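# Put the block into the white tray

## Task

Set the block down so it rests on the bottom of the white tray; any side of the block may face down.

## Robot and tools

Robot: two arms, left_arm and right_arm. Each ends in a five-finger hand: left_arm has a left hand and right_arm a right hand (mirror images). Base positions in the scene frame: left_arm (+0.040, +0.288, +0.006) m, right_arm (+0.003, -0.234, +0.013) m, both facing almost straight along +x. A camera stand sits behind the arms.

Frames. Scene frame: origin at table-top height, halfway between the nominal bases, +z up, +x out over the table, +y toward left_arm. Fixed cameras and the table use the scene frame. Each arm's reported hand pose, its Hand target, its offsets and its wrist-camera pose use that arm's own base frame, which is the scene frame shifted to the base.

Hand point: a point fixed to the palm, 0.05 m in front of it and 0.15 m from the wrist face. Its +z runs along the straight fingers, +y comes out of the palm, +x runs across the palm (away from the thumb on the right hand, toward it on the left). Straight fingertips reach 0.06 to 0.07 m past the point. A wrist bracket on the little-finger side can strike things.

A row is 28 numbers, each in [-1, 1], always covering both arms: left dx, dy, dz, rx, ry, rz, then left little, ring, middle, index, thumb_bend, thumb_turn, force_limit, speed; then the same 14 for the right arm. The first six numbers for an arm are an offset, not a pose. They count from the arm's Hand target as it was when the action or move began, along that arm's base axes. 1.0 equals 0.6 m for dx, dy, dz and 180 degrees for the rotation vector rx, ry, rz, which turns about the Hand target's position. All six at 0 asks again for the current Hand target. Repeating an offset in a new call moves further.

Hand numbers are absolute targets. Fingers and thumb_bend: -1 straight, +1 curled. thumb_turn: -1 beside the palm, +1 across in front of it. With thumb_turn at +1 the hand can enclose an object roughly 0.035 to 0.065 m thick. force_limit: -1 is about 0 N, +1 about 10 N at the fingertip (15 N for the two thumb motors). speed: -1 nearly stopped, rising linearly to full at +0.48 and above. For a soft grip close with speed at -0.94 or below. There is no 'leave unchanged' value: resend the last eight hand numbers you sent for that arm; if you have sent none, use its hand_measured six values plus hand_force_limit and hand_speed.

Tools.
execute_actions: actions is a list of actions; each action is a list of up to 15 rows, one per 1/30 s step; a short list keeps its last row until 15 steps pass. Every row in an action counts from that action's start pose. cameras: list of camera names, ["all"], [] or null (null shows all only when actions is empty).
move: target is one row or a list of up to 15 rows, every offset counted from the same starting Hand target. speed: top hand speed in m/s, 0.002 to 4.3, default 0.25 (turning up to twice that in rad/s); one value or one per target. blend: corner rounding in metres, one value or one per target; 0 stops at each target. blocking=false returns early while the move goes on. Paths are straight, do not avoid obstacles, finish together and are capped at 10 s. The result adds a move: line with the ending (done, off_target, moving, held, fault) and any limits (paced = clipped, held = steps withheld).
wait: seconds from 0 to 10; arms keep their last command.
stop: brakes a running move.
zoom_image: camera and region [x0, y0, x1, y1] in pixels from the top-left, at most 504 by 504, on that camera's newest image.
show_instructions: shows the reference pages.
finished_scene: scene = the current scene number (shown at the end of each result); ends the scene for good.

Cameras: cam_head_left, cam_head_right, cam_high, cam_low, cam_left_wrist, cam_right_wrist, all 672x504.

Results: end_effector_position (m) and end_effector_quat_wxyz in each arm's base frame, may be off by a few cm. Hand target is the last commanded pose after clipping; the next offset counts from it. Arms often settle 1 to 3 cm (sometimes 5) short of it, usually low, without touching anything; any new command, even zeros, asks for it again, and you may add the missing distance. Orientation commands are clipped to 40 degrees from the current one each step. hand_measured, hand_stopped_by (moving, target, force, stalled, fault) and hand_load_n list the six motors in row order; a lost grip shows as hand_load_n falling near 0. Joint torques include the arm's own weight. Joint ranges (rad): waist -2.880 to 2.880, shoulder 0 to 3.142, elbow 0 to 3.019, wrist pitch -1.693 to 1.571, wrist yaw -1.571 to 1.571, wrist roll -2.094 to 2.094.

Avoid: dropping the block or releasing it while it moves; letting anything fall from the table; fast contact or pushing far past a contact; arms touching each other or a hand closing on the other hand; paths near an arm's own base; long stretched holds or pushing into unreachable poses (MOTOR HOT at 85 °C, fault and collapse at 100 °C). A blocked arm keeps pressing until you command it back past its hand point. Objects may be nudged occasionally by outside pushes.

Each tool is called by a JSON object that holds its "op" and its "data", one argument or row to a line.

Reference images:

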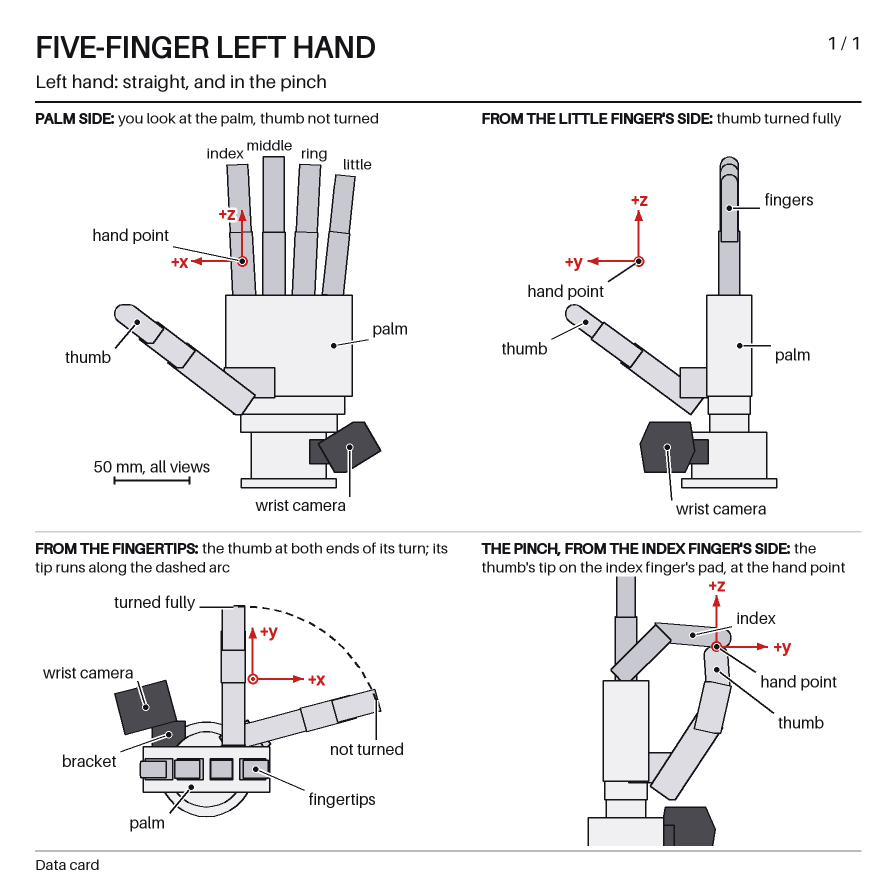

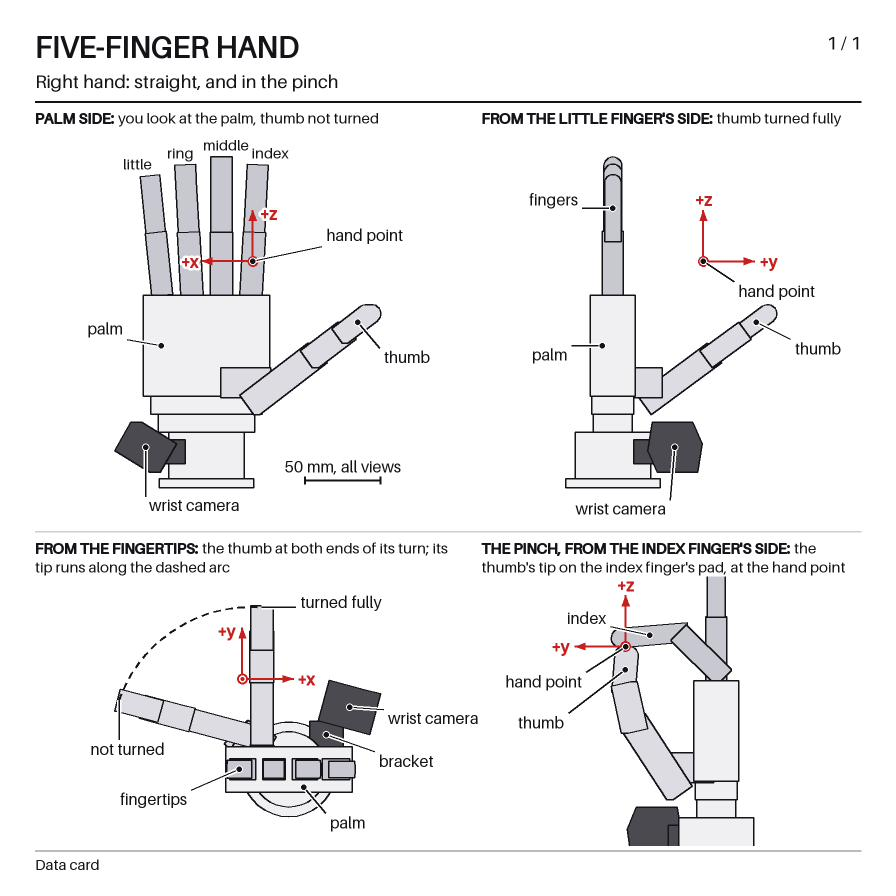

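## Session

{"op": "execute_actions", "data": {
  "actions": []
}}

Scene clock: 0.00 s.
left_arm: end_effector_position=(+0.4592, +0.0961, +0.1738) hand_measured=(-1.000, -1.000, -1.000, -1.000, -1.000, -1.000) hand_load_n=(+0.0, +0.0, +0.0, +0.0, +0.0, +0.0) hand_stopped_by=(target, target, target, target, target, target) hand_force_limit=0.00 hand_speed=-0.80 end_effector_quat_wxyz=(-0.499, +0.802, -0.323, -0.064) | right_arm: end_effector_position=(+0.2646, +0.1332, +0.3704) hand_measured=(-1.000, -1.000, -1.000, -1.000, -1.000, -1.000) hand_load_n=(+0.0, +0.0, +0.0, +0.0, +0.0, +0.0) hand_stopped_by=(target, target, target, target, target, target) hand_force_limit=0.00 hand_speed=-0.80 end_effector_quat_wxyz=(+0.187, -0.322, +0.928, +0.021)
Joint positions: left_arm=[-0.082 1.448 1.142 -0.968 -1.027 -0.719] | right_arm=[0.17 0.894 1.285 -1.597 -0.101 1.092]
Joint velocities: within noise
Joint torques (N m): no reading
Heat: left arm: hottest elbow 30 °C; right arm: hottest wrist roll 33 °C.
Hand target: left_arm +0.4662, +0.0953, +0.1791; -0.500, +0.803, -0.320, -0.058 | right_arm +0.2670, +0.1336, +0.3790; +0.196, -0.322, +0.926, +0.020
camera_calibration:
cam_left_wrist: T_world_to_cam=[[0.7633, 0.152787, 0.627717, -0.473987], [0.372234, -0.898151, -0.234023, -0.0507047], [0.528029, 0.412287, -0.742431, -0.0378044], [0, 0, 0, 1]] pos_world=[0.40063, 0.0424649, 0.257597]
cam_right_wrist: T_world_to_cam=[[-0.717036, 0.680908, -0.149077, 0.158401], [0.318623, 0.510401, 0.79873, -0.453624], [0.619951, 0.525219, -0.582928, 0.0947082], [0, 0, 0, 1]] pos_world=[0.1994, 0.0739306, 0.441145]

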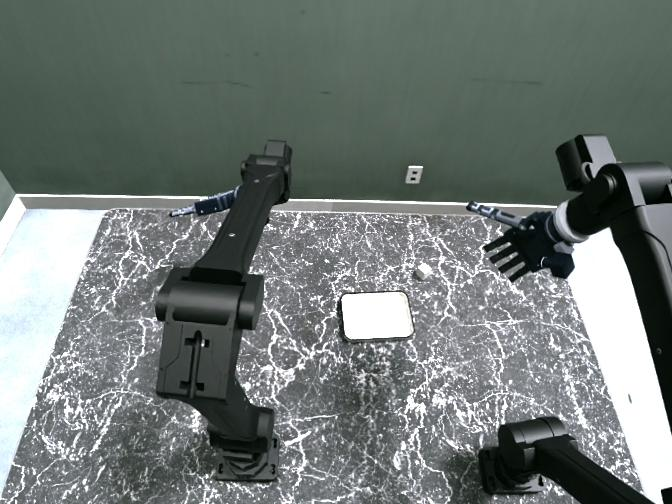

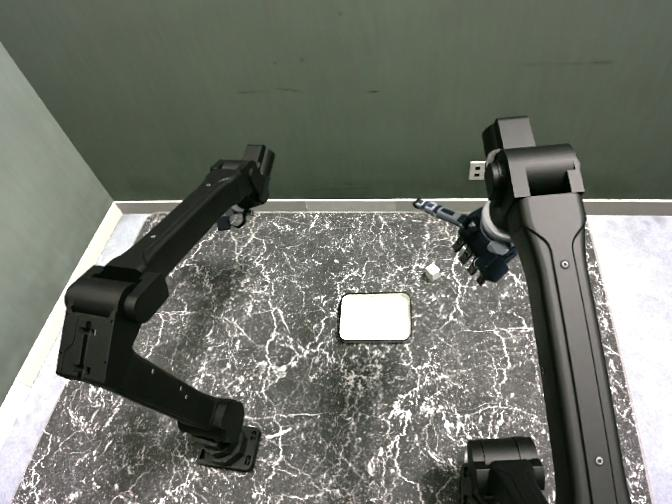

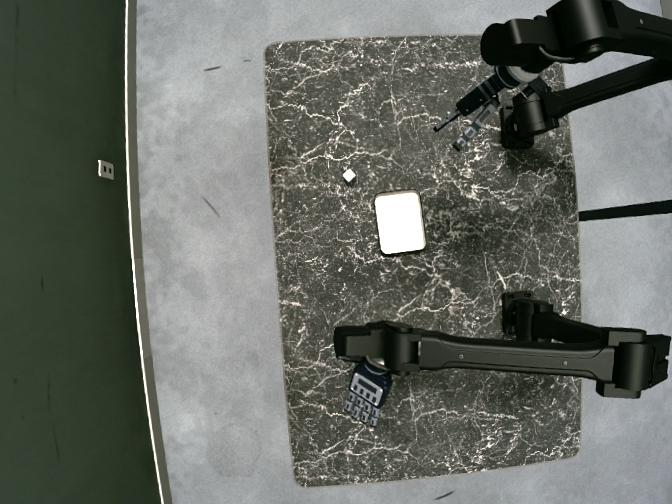

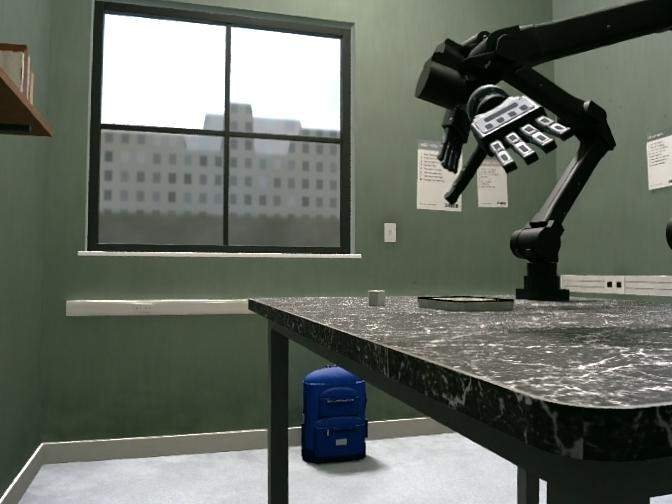

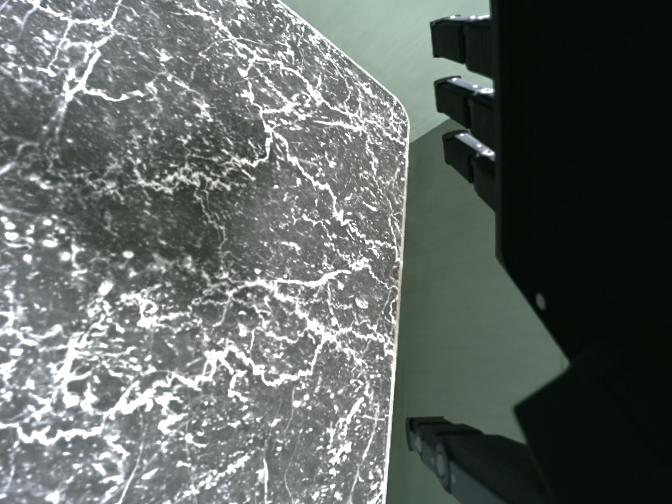

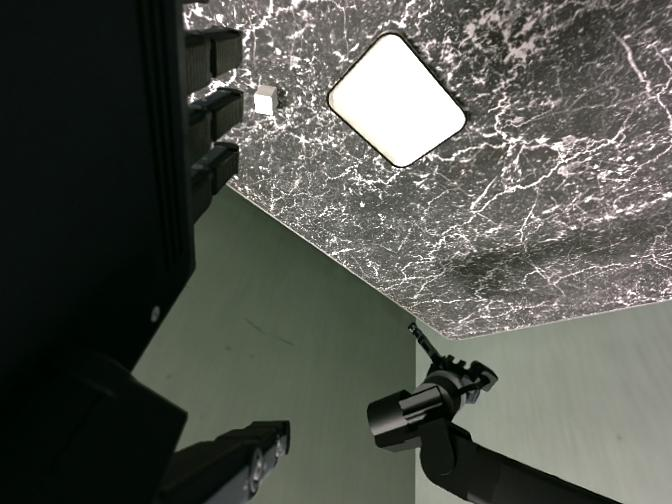

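{"op": "zoom_image", "data": {
  "camera": "cam_high",
  "region": [320, 150, 440, 270]
}}

{"op": "zoom_image", "data": {
  "camera": "cam_low",
  "region": [350, 270, 450, 330]
}}

{"op": "zoom_image", "data": {
  "camera": "cam_right_wrist",
  "region": [220, 50, 340, 150]
}}

{"op": "zoom_image", "data": {
  "camera": "cam_head_right",
  "region": [330, 240, 480, 360]
}}

Scaled by 4.200.

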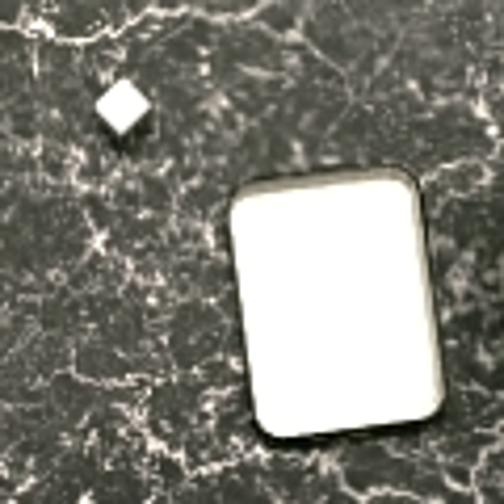

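Scaled by 5.040.

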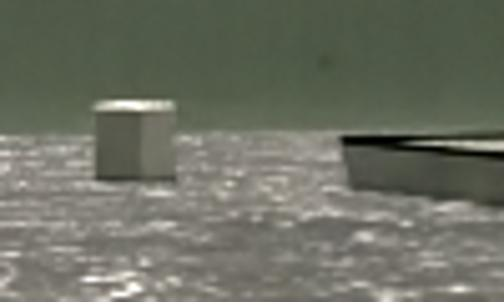

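Scaled by 4.200.

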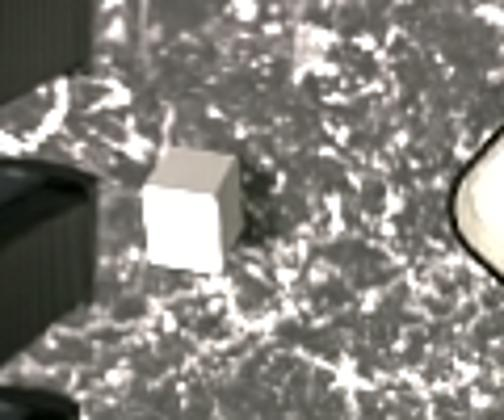

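Scaled by 3.360.

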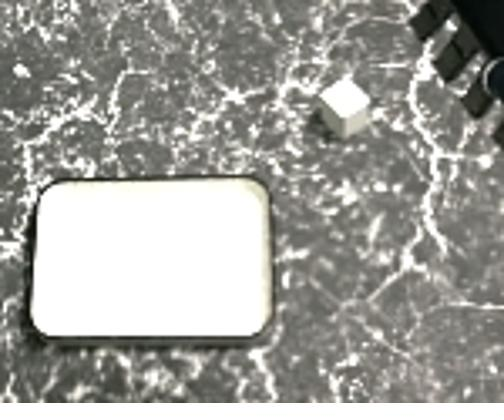

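{"op": "move", "data": {
  "target": [0,0,0,0,0,0,-1,-1,-1,-1,-1,-1,0,-0.8, 0.372,0.032,-0.407,-0.1386,-0.3016,0.4337,-1,-1,-0.3,-0.3,-0.76,1,-0.2,0],
  "speed": 0.45,
  "cameras": ["cam_high","cam_low","cam_right_wrist"]
}}

{"op": "zoom_image", "data": {
  "camera": "cam_low",
  "region": [330, 170, 470, 310]
}}

{"op": "zoom_image", "data": {
  "camera": "cam_right_wrist",
  "region": [370, 100, 610, 300]
}}

Scene clock: 6.07 s.
left_arm: end_effector_position=(+0.4592, +0.0961, +0.1738) hand_measured=(-1.000, -1.000, -1.000, -1.000, -1.000, -1.000) hand_load_n=(+0.0, +0.0, +0.0, -0.5, +0.0, -0.5) hand_stopped_by=(target, target, target, target, target, target) hand_force_limit=0.00 hand_speed=-0.80 end_effector_quat_wxyz=(-0.499, +0.802, -0.323, -0.064) | right_arm: end_effector_position=(+0.4794, +0.1562, +0.1336) hand_measured=(-1.000, -1.000, -0.300, -0.300, -0.760, +1.000) hand_load_n=(+0.0, -0.5, +0.0, +0.0, +0.0, +0.0) hand_stopped_by=(target, target, target, target, target, target) hand_force_limit=-0.20 hand_speed=0.00 end_effector_quat_wxyz=(-0.440, +0.813, -0.341, +0.171)
Joint positions: left_arm=[-0.082 1.448 1.142 -0.968 -1.027 -0.719] | right_arm=[0.101 1.39 0.912 -0.24 -0.567 -0.414]
Joint torques (N m): left_arm=[0.73 -11.93 9.72 0.95 -0.59 0.01] | right_arm=[0.85 -8.76 8.25 2.54 -0.31 -0.1]
Heat: left arm: hottest elbow 31 °C; right arm: hottest wrist roll 33 °C.
Hand target: left_arm +0.4662, +0.0953, +0.1791; -0.500, +0.803, -0.320, -0.058 | right_arm +0.4902, +0.1526, +0.1346; -0.442, +0.813, -0.334, +0.181
Off the commanded pose: left_arm 0.009 m, 1 deg | right_arm 0.011 m, 1 deg.
move: off_target (right_arm)
camera_calibration:
cam_right_wrist: T_world_to_cam=[[-0.271195, -0.491157, -0.827779, 0.321392], [-0.960841, 0.188989, 0.202653, 0.3986], [0.056907, 0.850322, -0.523176, 0.022461], [0, 0, 0, 1]] pos_world=[0.468873, 0.0634233, 0.197015]
Images, in order (width x height): cam_high 672x504, cam_low 672x504, cam_right_wrist 672x504.

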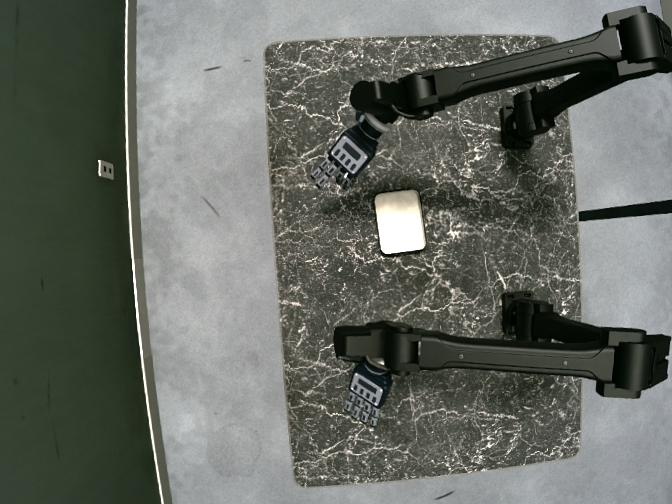

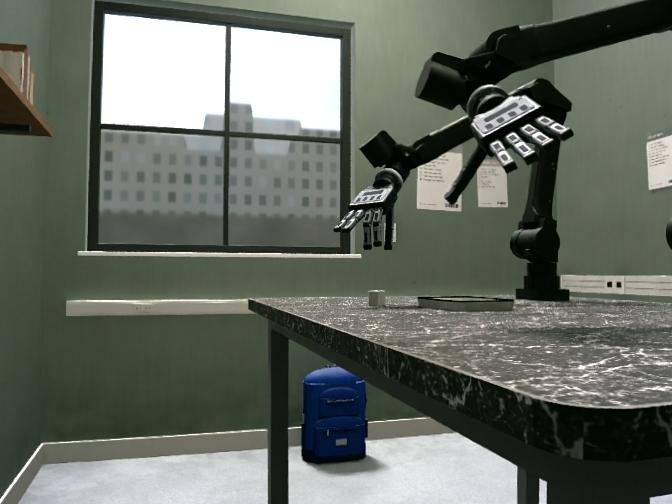

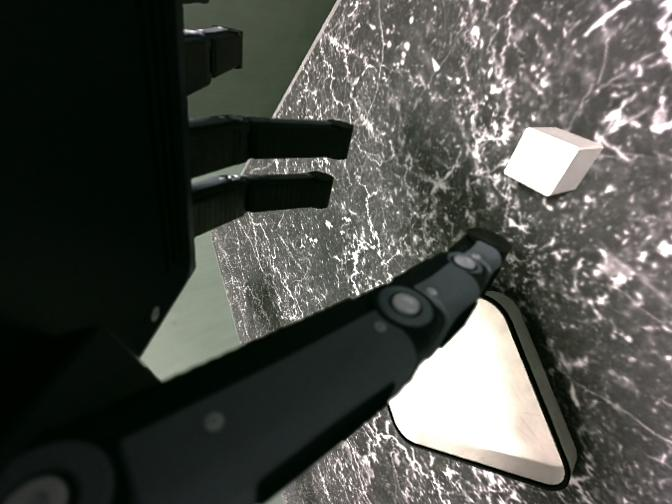

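Scaled by 3.600.

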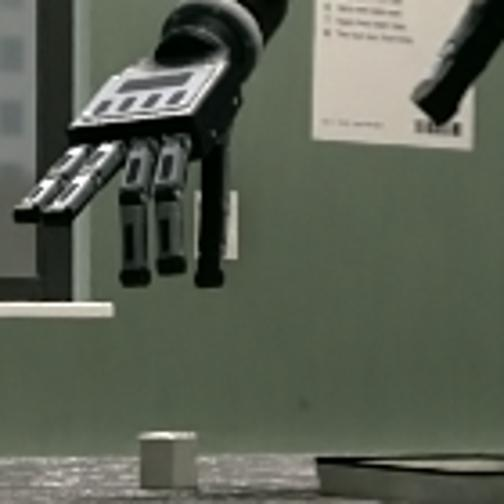

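Scaled by 2.100.

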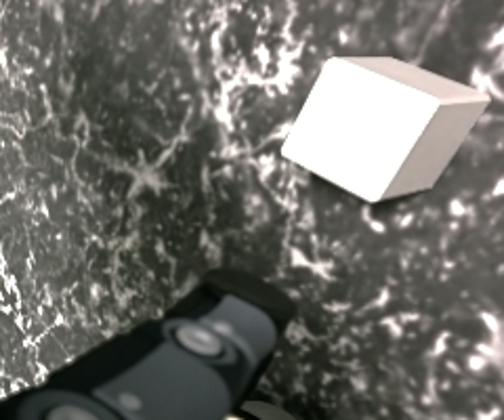

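{"op": "move", "data": {
  "target": [0,0,0,0,0,0,-1,-1,-1,-1,-1,-1,0,-0.8, 0.0053,-0.0018,-0.149,0,0,-0.0167,-1,-1,-0.3,-0.3,-0.76,1,-0.2,0],
  "speed": 0.2,
  "cameras": ["cam_high","cam_low","cam_right_wrist"]
}}

{"op": "zoom_image", "data": {
  "camera": "cam_low",
  "region": [330, 210, 430, 310]
}}

{"op": "zoom_image", "data": {
  "camera": "cam_right_wrist",
  "region": [310, 120, 550, 320]
}}

Scene clock: 9.67 s.
left_arm: end_effector_position=(+0.4592, +0.0961, +0.1738) hand_measured=(-1.000, -1.000, -1.000, -1.000, -1.000, -1.000) hand_load_n=(+0.0, +0.0, +0.0, +0.0, +0.0, -0.5) hand_stopped_by=(target, target, target, target, target, target) hand_force_limit=0.00 hand_speed=-0.80 end_effector_quat_wxyz=(-0.499, +0.802, -0.323, -0.064) | right_arm: end_effector_position=(+0.4890, +0.1517, +0.0480) hand_measured=(-1.000, -1.000, -0.300, -0.300, -0.760, +1.000) hand_load_n=(+0.0, +0.0, +0.0, +0.0, +0.5, +0.0) hand_stopped_by=(target, target, target, target, target, target) hand_force_limit=-0.20 hand_speed=0.00 end_effector_quat_wxyz=(-0.435, +0.807, -0.349, +0.192)
Joint positions: left_arm=[-0.082 1.448 1.142 -0.968 -1.027 -0.719] | right_arm=[0.101 1.542 0.797 0.059 -0.528 -0.399]
Joint torques (N m): left_arm=[0.44 -12.16 9.66 1.14 -0.58 0] | right_arm=[1.49 -9.88 6.48 2.59 -0.02 0.22]
Heat: left arm: hottest elbow 32 °C; right arm: hottest wrist roll 33 °C.
Hand target: left_arm +0.4662, +0.0953, +0.1791; -0.500, +0.803, -0.320, -0.058 | right_arm +0.4933, +0.1516, +0.0452; -0.437, +0.804, -0.355, +0.193
Off the commanded pose: left_arm 0.009 m, 1 deg | right_arm 0.005 m, 1 deg.
move: done
camera_calibration:
cam_right_wrist: T_world_to_cam=[[-0.269093, -0.491682, -0.828153, 0.250004], [-0.957687, 0.227759, 0.17596, 0.419812], [0.102103, 0.840461, -0.532166, -0.0391729], [0, 0, 0, 1]] pos_world=[0.473322, 0.0602299, 0.112325]
Images, in order (width x height): cam_high 672x504, cam_low 672x504, cam_right_wrist 672x504.

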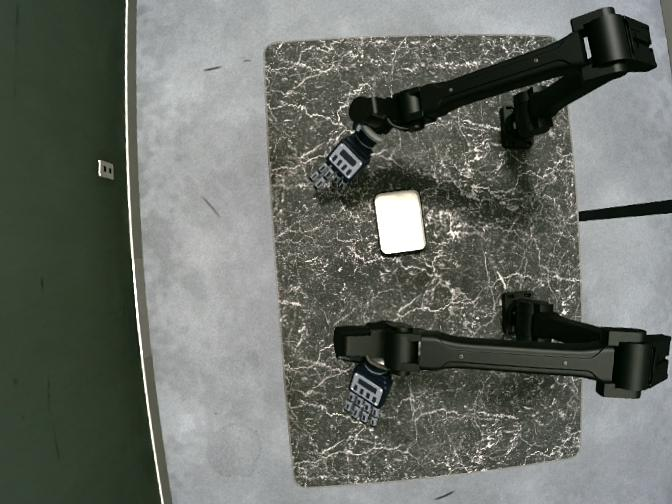

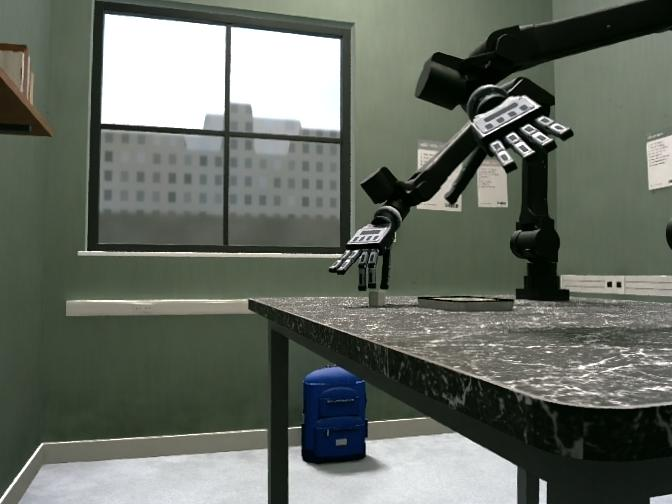

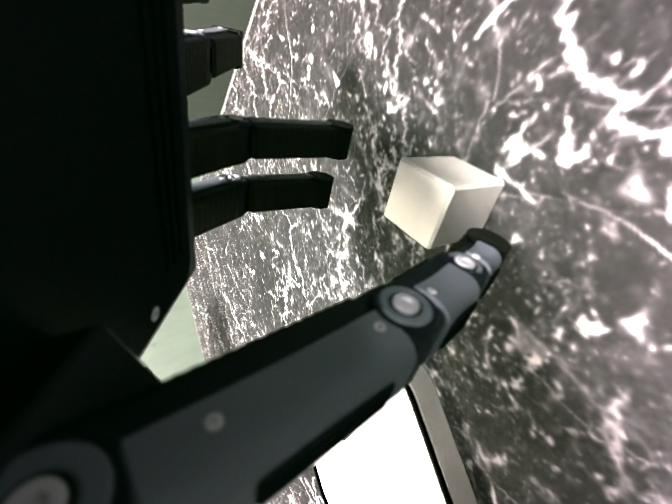

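Scaled by 5.040.

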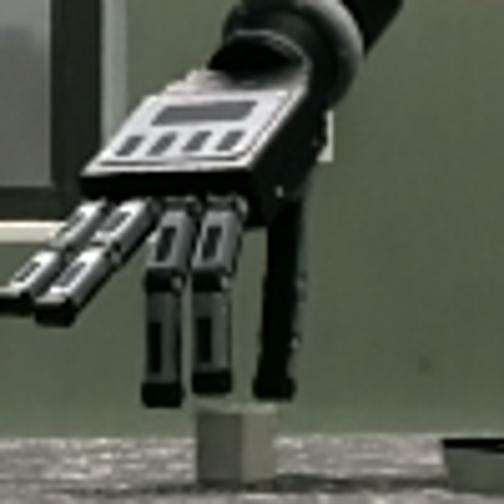

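Scaled by 2.100.

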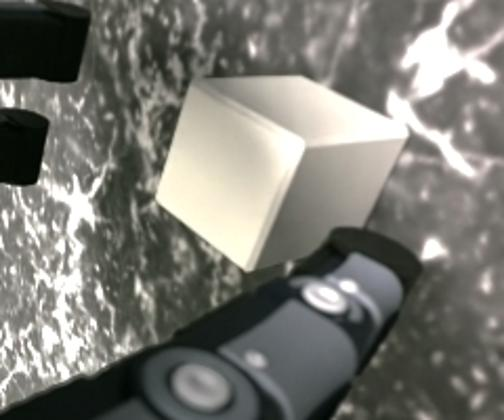

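{"op": "move", "data": {
  "target": [
    [0,0,0,0,0,0,-1,-1,-1,-1,-1,-1,0,-0.8, 0,0,-0.0385,0,0,0,-1,-1,-0.3,-0.3,-0.76,1,-0.2,0],
    [0,0,0,0,0,0,-1,-1,-1,-1,-1,-1,0,-0.8, 0,0,-0.0385,0,0,0,-1,-1,0.5,0.5,0.1,1,-0.25,-0.85]
  ],
  "speed": 0.1,
  "cameras": ["cam_head_right","cam_low","cam_right_wrist"]
}}

{"op": "zoom_image", "data": {
  "camera": "cam_low",
  "region": [330, 210, 430, 310]
}}

Scene clock: 13.43 s.
left_arm: end_effector_position=(+0.4592, +0.0961, +0.1738) hand_measured=(-1.000, -1.000, -1.000, -1.000, -1.000, -1.000) hand_load_n=(+0.0, +0.0, +0.0, +0.0, +0.0, +0.0) hand_stopped_by=(target, target, target, target, target, target) hand_force_limit=0.00 hand_speed=-0.80 end_effector_quat_wxyz=(-0.499, +0.802, -0.323, -0.064) | right_arm: end_effector_position=(+0.4919, +0.1520, +0.0295) hand_measured=(-1.000, -1.000, +0.100, +0.130, -0.556, +1.000) hand_load_n=(+0.0, +0.0, +5.5, +3.5, +7.0, -0.5) hand_stopped_by=(target, target, force, force, force, target) hand_force_limit=-0.25 hand_speed=-0.85 end_effector_quat_wxyz=(-0.437, +0.806, -0.348, +0.196)
Joint positions: left_arm=[-0.082 1.448 1.142 -0.968 -1.027 -0.719] | right_arm=[0.101 1.588 0.781 0.131 -0.528 -0.398]
Joint torques (N m): left_arm=[0.79 -12.1 9.73 1.09 -0.61 -0.03] | right_arm=[1.61 -9.76 5.87 2.58 -0.03 0.2]
Heat: left arm: hottest elbow 32 °C; right arm: hottest wrist roll 33 °C.
Hand target: left_arm +0.4662, +0.0953, +0.1791; -0.500, +0.803, -0.320, -0.058 | right_arm +0.4934, +0.1516, +0.0223; -0.437, +0.804, -0.355, +0.193
Off the commanded pose: left_arm 0.009 m, 1 deg | right_arm 0.008 m, 1 deg.
move: done
camera_calibration:
cam_right_wrist: T_world_to_cam=[[-0.261293, -0.490441, -0.831381, 0.231667], [-0.959205, 0.228247, 0.166821, 0.426754], [0.107944, 0.841054, -0.530072, -0.0525756], [0, 0, 0, 1]] pos_world=[0.475553, 0.0604325, 0.0935429]
Images, in order (width x height): cam_head_right 672x504, cam_low 672x504, cam_right_wrist 672x504.

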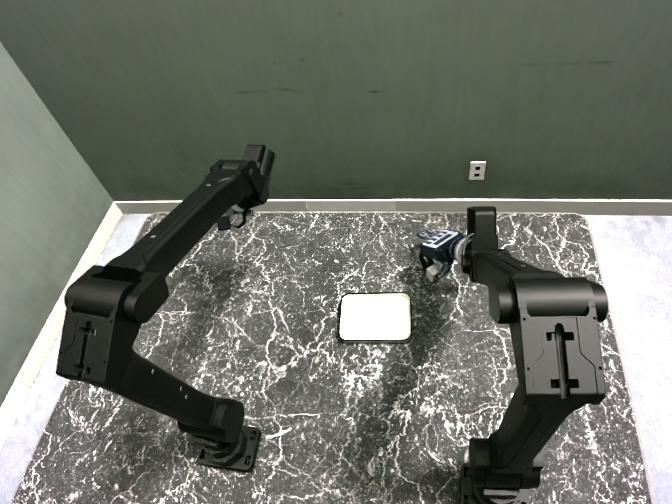

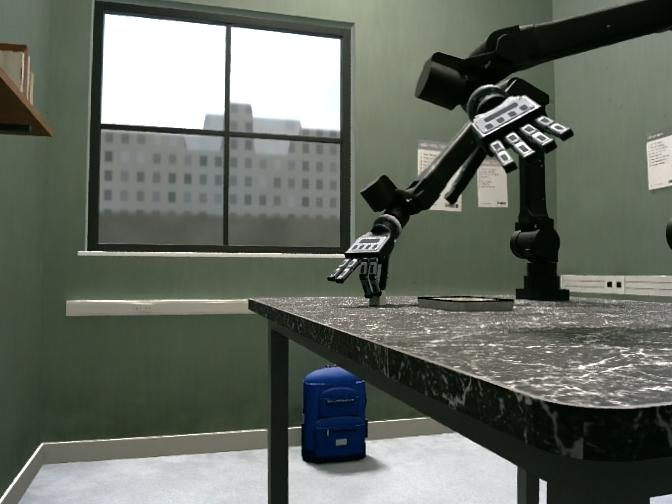

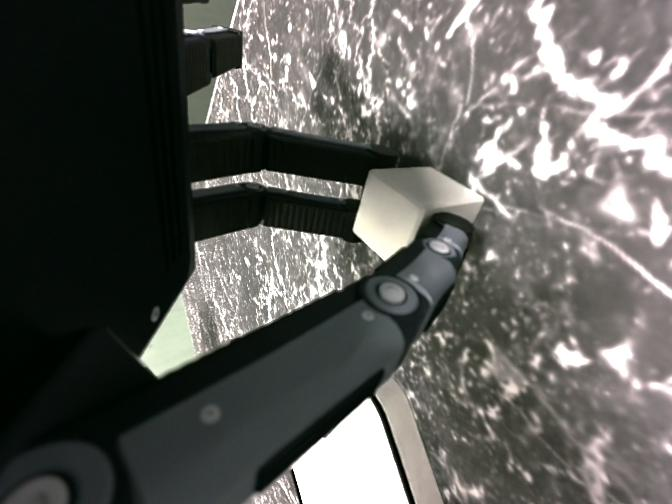

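Scaled by 5.040.

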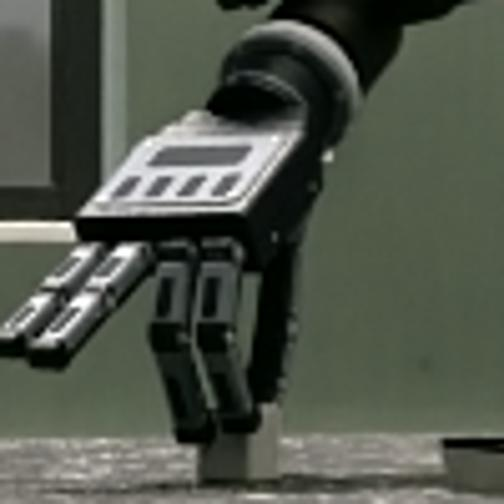

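{"op": "move", "data": {
  "target": [
    [0,0,0,0,0,0,-1,-1,-1,-1,-1,-1,0,-0.8, 0,0,0.13,0,0,0,-1,-1,0.5,0.5,0.1,1,-0.25,-0.85],
    [0,0,0,0,0,0,-1,-1,-1,-1,-1,-1,0,-0.8, -0.2133,0.215,0.135,0,0,0,-1,-1,0.5,0.5,0.1,1,-0.25,-0.85]
  ],
  "speed": [0.15,0.22],
  "blend": 0.04,
  "cameras": ["cam_high","cam_head_left","cam_head_right","cam_low","cam_right_wrist"]
}}

{"op": "zoom_image", "data": {
  "camera": "cam_low",
  "region": [390, 190, 530, 330]
}}

{"op": "zoom_image", "data": {
  "camera": "cam_head_left",
  "region": [310, 240, 450, 380]
}}

Scene clock: 16.67 s.
left_arm: end_effector_position=(+0.4592, +0.0961, +0.1738) hand_measured=(-1.000, -1.000, -1.000, -1.000, -1.000, -1.000) hand_load_n=(+0.0, +0.0, +0.0, +0.0, +0.0, +0.0) hand_stopped_by=(target, target, target, target, target, target) hand_force_limit=0.00 hand_speed=-0.80 end_effector_quat_wxyz=(-0.499, +0.802, -0.323, -0.064) | right_arm: end_effector_position=(+0.3650, +0.2762, +0.0960) hand_measured=(-1.000, -1.000, +0.100, +0.130, -0.556, +1.000) hand_load_n=(+0.0, +0.0, +5.5, +4.0, +7.0, -0.5) hand_stopped_by=(target, target, force, force, force, target) hand_force_limit=-0.25 hand_speed=-0.85 end_effector_quat_wxyz=(-0.426, +0.811, -0.355, +0.189)
Joint positions: left_arm=[-0.082 1.448 1.142 -0.968 -1.027 -0.719] | right_arm=[0.525 1.23 0.642 -0.025 -0.177 -0.128]
Joint torques (N m): left_arm=[1.49 -12.45 9.77 1.07 -0.59 0.01] | right_arm=[2.26 -8.12 6.74 2.77 0.15 0.22]
Heat: left arm: hottest elbow 32 °C; right arm: hottest wrist roll 33 °C.
Hand target: left_arm +0.4662, +0.0953, +0.1791; -0.500, +0.803, -0.320, -0.058 | right_arm +0.3654, +0.2807, +0.1033; -0.437, +0.804, -0.355, +0.193
Off the commanded pose: left_arm 0.009 m, 1 deg | right_arm 0.009 m, 2 deg.
move: done; blend cut to 0.039 m at target 1
camera_calibration:
cam_right_wrist: T_world_to_cam=[[-0.287798, -0.500609, -0.816433, 0.325827], [-0.952503, 0.238239, 0.189684, 0.258207], [0.099549, 0.832246, -0.545396, -0.101147], [0, 0, 0, 1]] pos_world=[0.349785, 0.185776, 0.161873]
Images, in order (width x height): cam_head_left 672x504, cam_head_right 672x504, cam_high 672x504, cam_low 672x504, cam_right_wrist 672x504.

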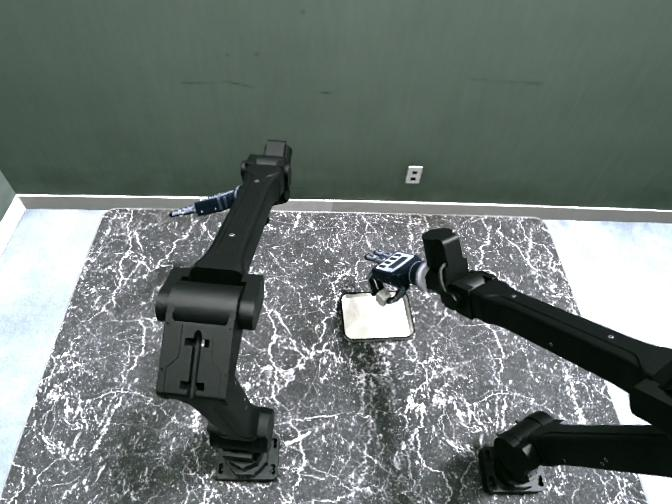

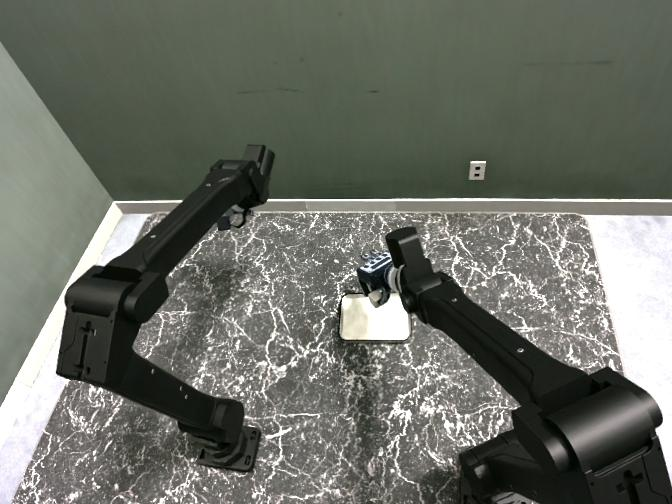

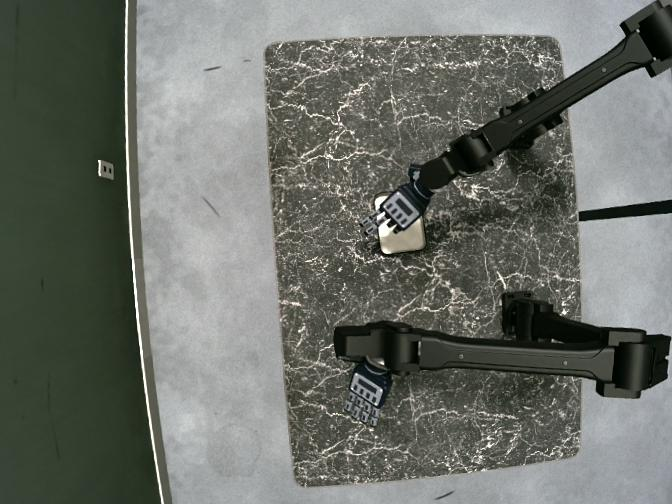

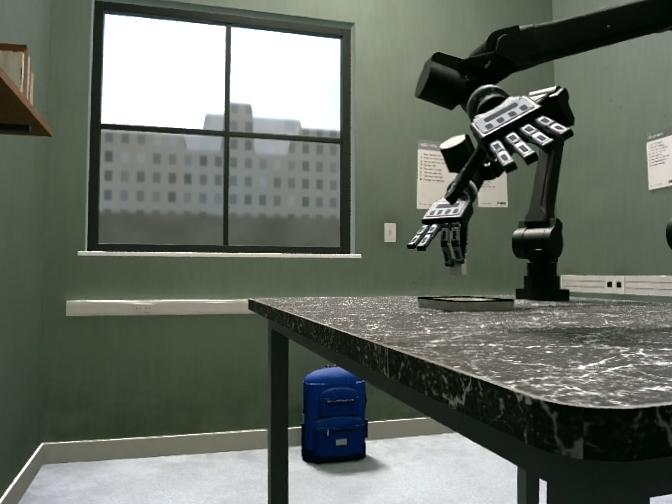

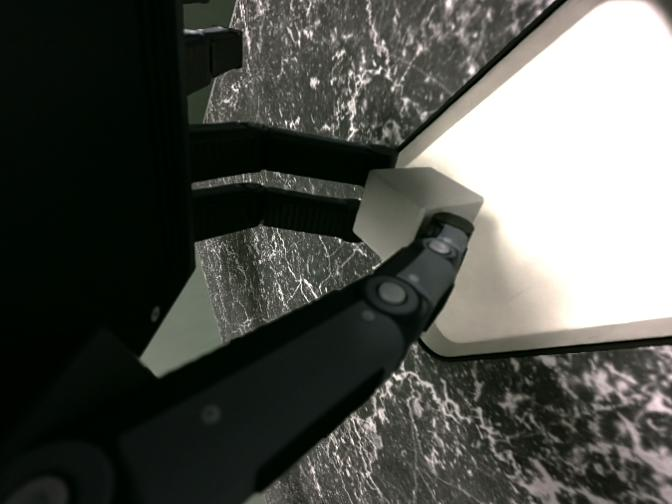

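Scaled by 3.600.

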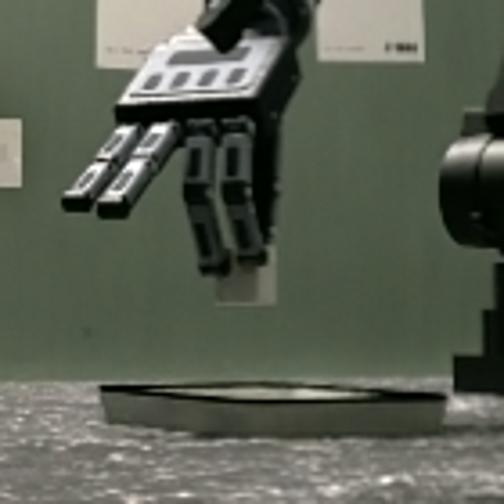

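Scaled by 3.600.

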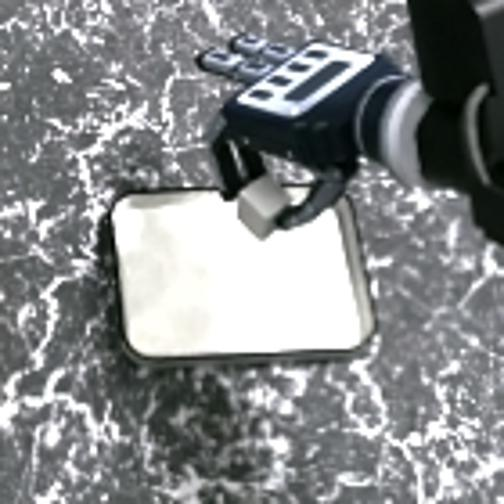

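{"op": "move", "data": {
  "target": [0,0,0,0,0,0,-1,-1,-1,-1,-1,-1,0,-0.8, -0.0258,0.0072,-0.104,0,0,0,-1,-1,0.5,0.5,0.1,1,-0.25,-0.85],
  "speed": 0.15,
  "cameras": ["cam_head_left","cam_low","cam_right_wrist"]
}}

{"op": "zoom_image", "data": {
  "camera": "cam_low",
  "region": [390, 190, 530, 330]
}}

{"op": "zoom_image", "data": {
  "camera": "cam_head_left",
  "region": [310, 240, 450, 380]
}}

Scene clock: 18.97 s.
left_arm: end_effector_position=(+0.4592, +0.0961, +0.1738) hand_measured=(-1.000, -1.000, -1.000, -1.000, -1.000, -1.000) hand_load_n=(+0.0, +0.0, +0.0, +0.0, +0.0, +0.0) hand_stopped_by=(target, target, target, target, target, target) hand_force_limit=0.00 hand_speed=-0.80 end_effector_quat_wxyz=(-0.499, +0.802, -0.323, -0.064) | right_arm: end_effector_position=(+0.3496, +0.2800, +0.0430) hand_measured=(-1.000, -1.000, +0.100, +0.130, -0.556, +1.000) hand_load_n=(+0.0, +0.0, +5.5, +3.5, +7.0, -0.5) hand_stopped_by=(target, target, force, force, force, target) hand_force_limit=-0.25 hand_speed=-0.85 end_effector_quat_wxyz=(-0.433, +0.806, -0.353, +0.195)
Joint positions: left_arm=[-0.082 1.448 1.142 -0.968 -1.027 -0.719] | right_arm=[0.559 1.321 0.525 0.209 -0.147 -0.108]
Joint torques (N m): left_arm=[0.44 -12.22 9.58 1.14 -0.59 0] | right_arm=[2.37 -6.42 6.22 2.74 0.16 0.21]
Heat: left arm: hottest elbow 33 °C; right arm: hottest wrist roll 33 °C.
Hand target: left_arm +0.4662, +0.0953, +0.1791; -0.500, +0.803, -0.320, -0.058 | right_arm +0.3500, +0.2850, +0.0410; -0.437, +0.804, -0.355, +0.193
Off the commanded pose: left_arm 0.009 m, 1 deg | right_arm 0.005 m, 1 deg.
move: done
camera_calibration:
cam_right_wrist: T_world_to_cam=[[-0.272309, -0.491393, -0.827273, 0.272525], [-0.95577, 0.237442, 0.173567, 0.254685], [0.11114, 0.837946, -0.534316, -0.137793], [0, 0, 0, 1]] pos_world=[0.332946, 0.188907, 0.107623]
Images, in order (width x height): cam_head_left 672x504, cam_low 672x504, cam_right_wrist 672x504.

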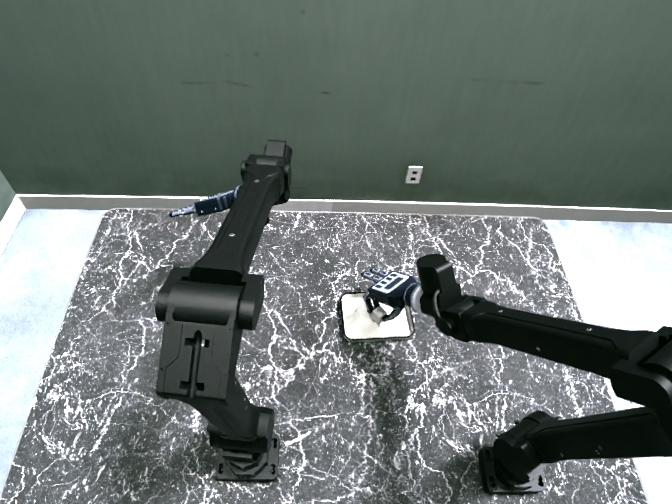

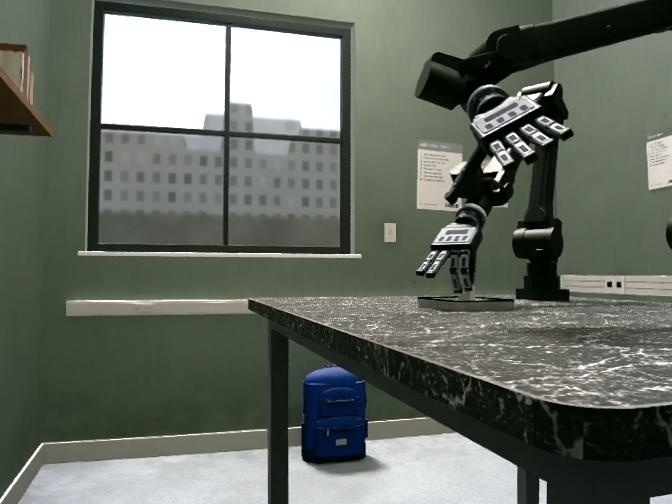

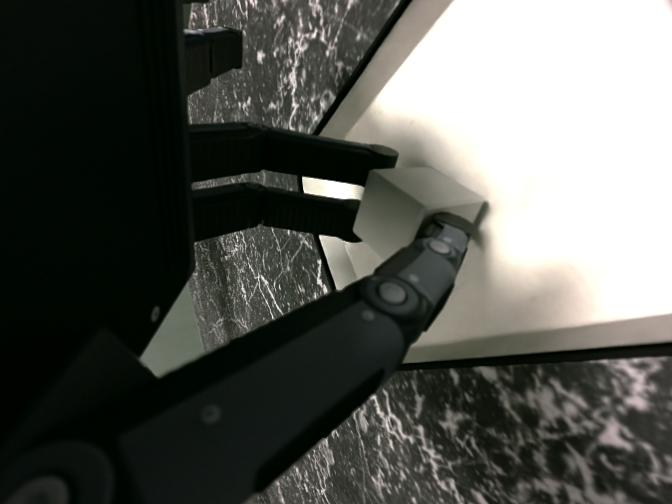

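Scaled by 3.600.

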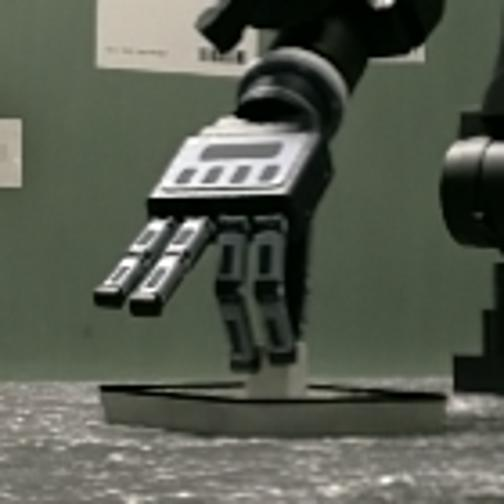

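Scaled by 3.600.

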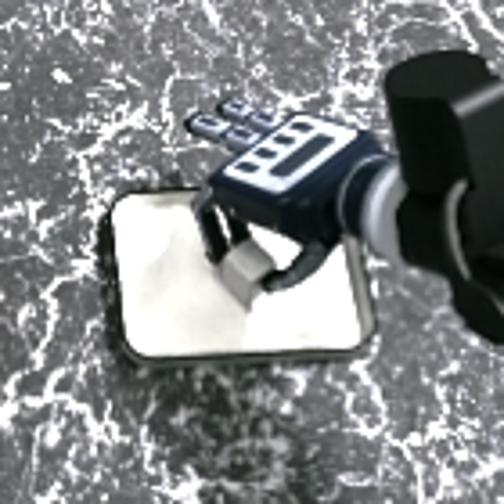

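{"op": "move", "data": {
  "target": [
    [0,0,0,0,0,0,-1,-1,-1,-1,-1,-1,0,-0.8, 0,0,-0.025,0,0,0,-1,-1,0.5,0.5,0.1,1,-0.25,-0.85],
    [0,0,0,0,0,0,-1,-1,-1,-1,-1,-1,0,-0.8, 0,0,-0.025,0,0,0,-1,-1,-0.25,-0.25,-0.78,1,-0.25,-0.8]
  ],
  "speed": 0.06,
  "cameras": ["cam_head_left","cam_low","cam_right_wrist"]
}}

{"op": "zoom_image", "data": {
  "camera": "cam_low",
  "region": [390, 190, 530, 330]
}}

Scene clock: 21.60 s.
left_arm: end_effector_position=(+0.4592, +0.0961, +0.1738) hand_measured=(-1.000, -1.000, -1.000, -1.000, -1.000, -1.000) hand_load_n=(+0.0, +0.0, +0.0, +0.0, +0.0, +0.0) hand_stopped_by=(target, target, target, target, target, target) hand_force_limit=0.00 hand_speed=-0.80 end_effector_quat_wxyz=(-0.499, +0.802, -0.323, -0.064) | right_arm: end_effector_position=(+0.3517, +0.2815, +0.0317) hand_measured=(-1.000, -1.000, -0.250, -0.250, -0.780, +1.000) hand_load_n=(-0.5, +0.0, +0.0, +0.0, +0.0, +0.0) hand_stopped_by=(target, target, target, target, target, target) hand_force_limit=-0.25 hand_speed=-0.80 end_effector_quat_wxyz=(-0.437, +0.804, -0.352, +0.197)
Joint positions: left_arm=[-0.082 1.448 1.142 -0.968 -1.027 -0.719] | right_arm=[0.559 1.362 0.513 0.271 -0.147 -0.106]
Joint torques (N m): left_arm=[0.85 -12.1 9.8 0.98 -0.61 -0.01] | right_arm=[2.55 -6.3 5.68 2.84 0.17 0.2]
Heat: left arm: hottest elbow 33 °C; right arm: hottest wrist roll 33 °C.
Hand target: left_arm +0.4662, +0.0953, +0.1791; -0.500, +0.803, -0.320, -0.058 | right_arm +0.3499, +0.2850, +0.0258; -0.437, +0.804, -0.355, +0.193
Off the commanded pose: left_arm 0.009 m, 1 deg | right_arm 0.007 m, 1 deg.
move: done
camera_calibration:
cam_right_wrist: T_world_to_cam=[[-0.268037, -0.486135, -0.831763, 0.261473], [-0.956484, 0.237605, 0.169357, 0.258699], [0.115301, 0.840962, -0.528667, -0.147783], [0, 0, 0, 1]] pos_world=[0.334566, 0.189922, 0.0955433]
Images, in order (width x height): cam_head_left 672x504, cam_low 672x504, cam_right_wrist 672x504.

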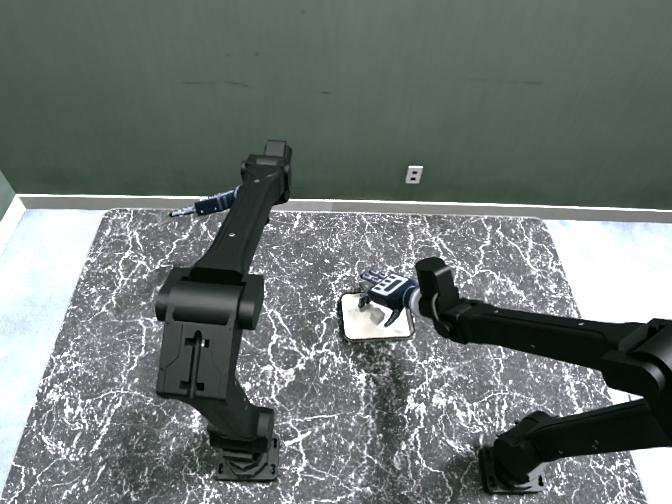

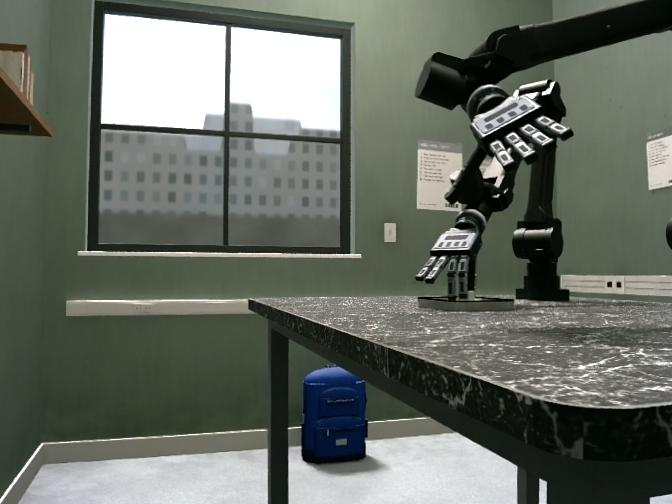

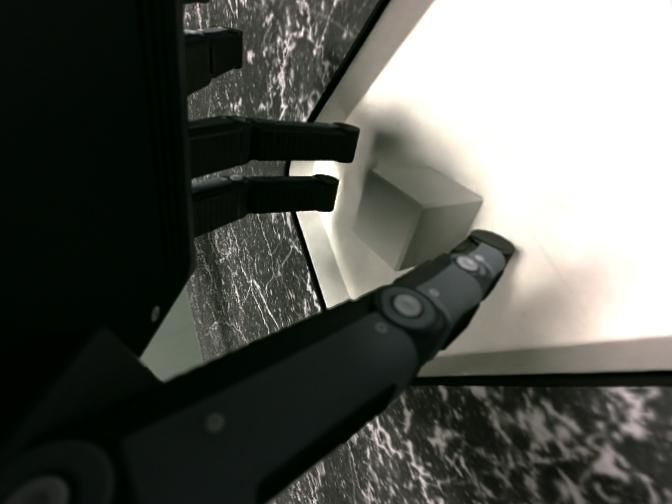

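Scaled by 3.600.

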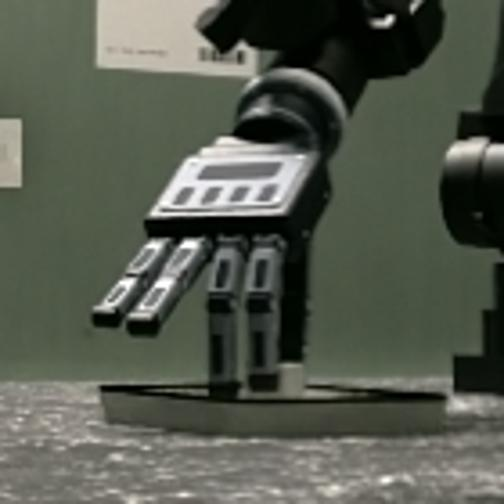

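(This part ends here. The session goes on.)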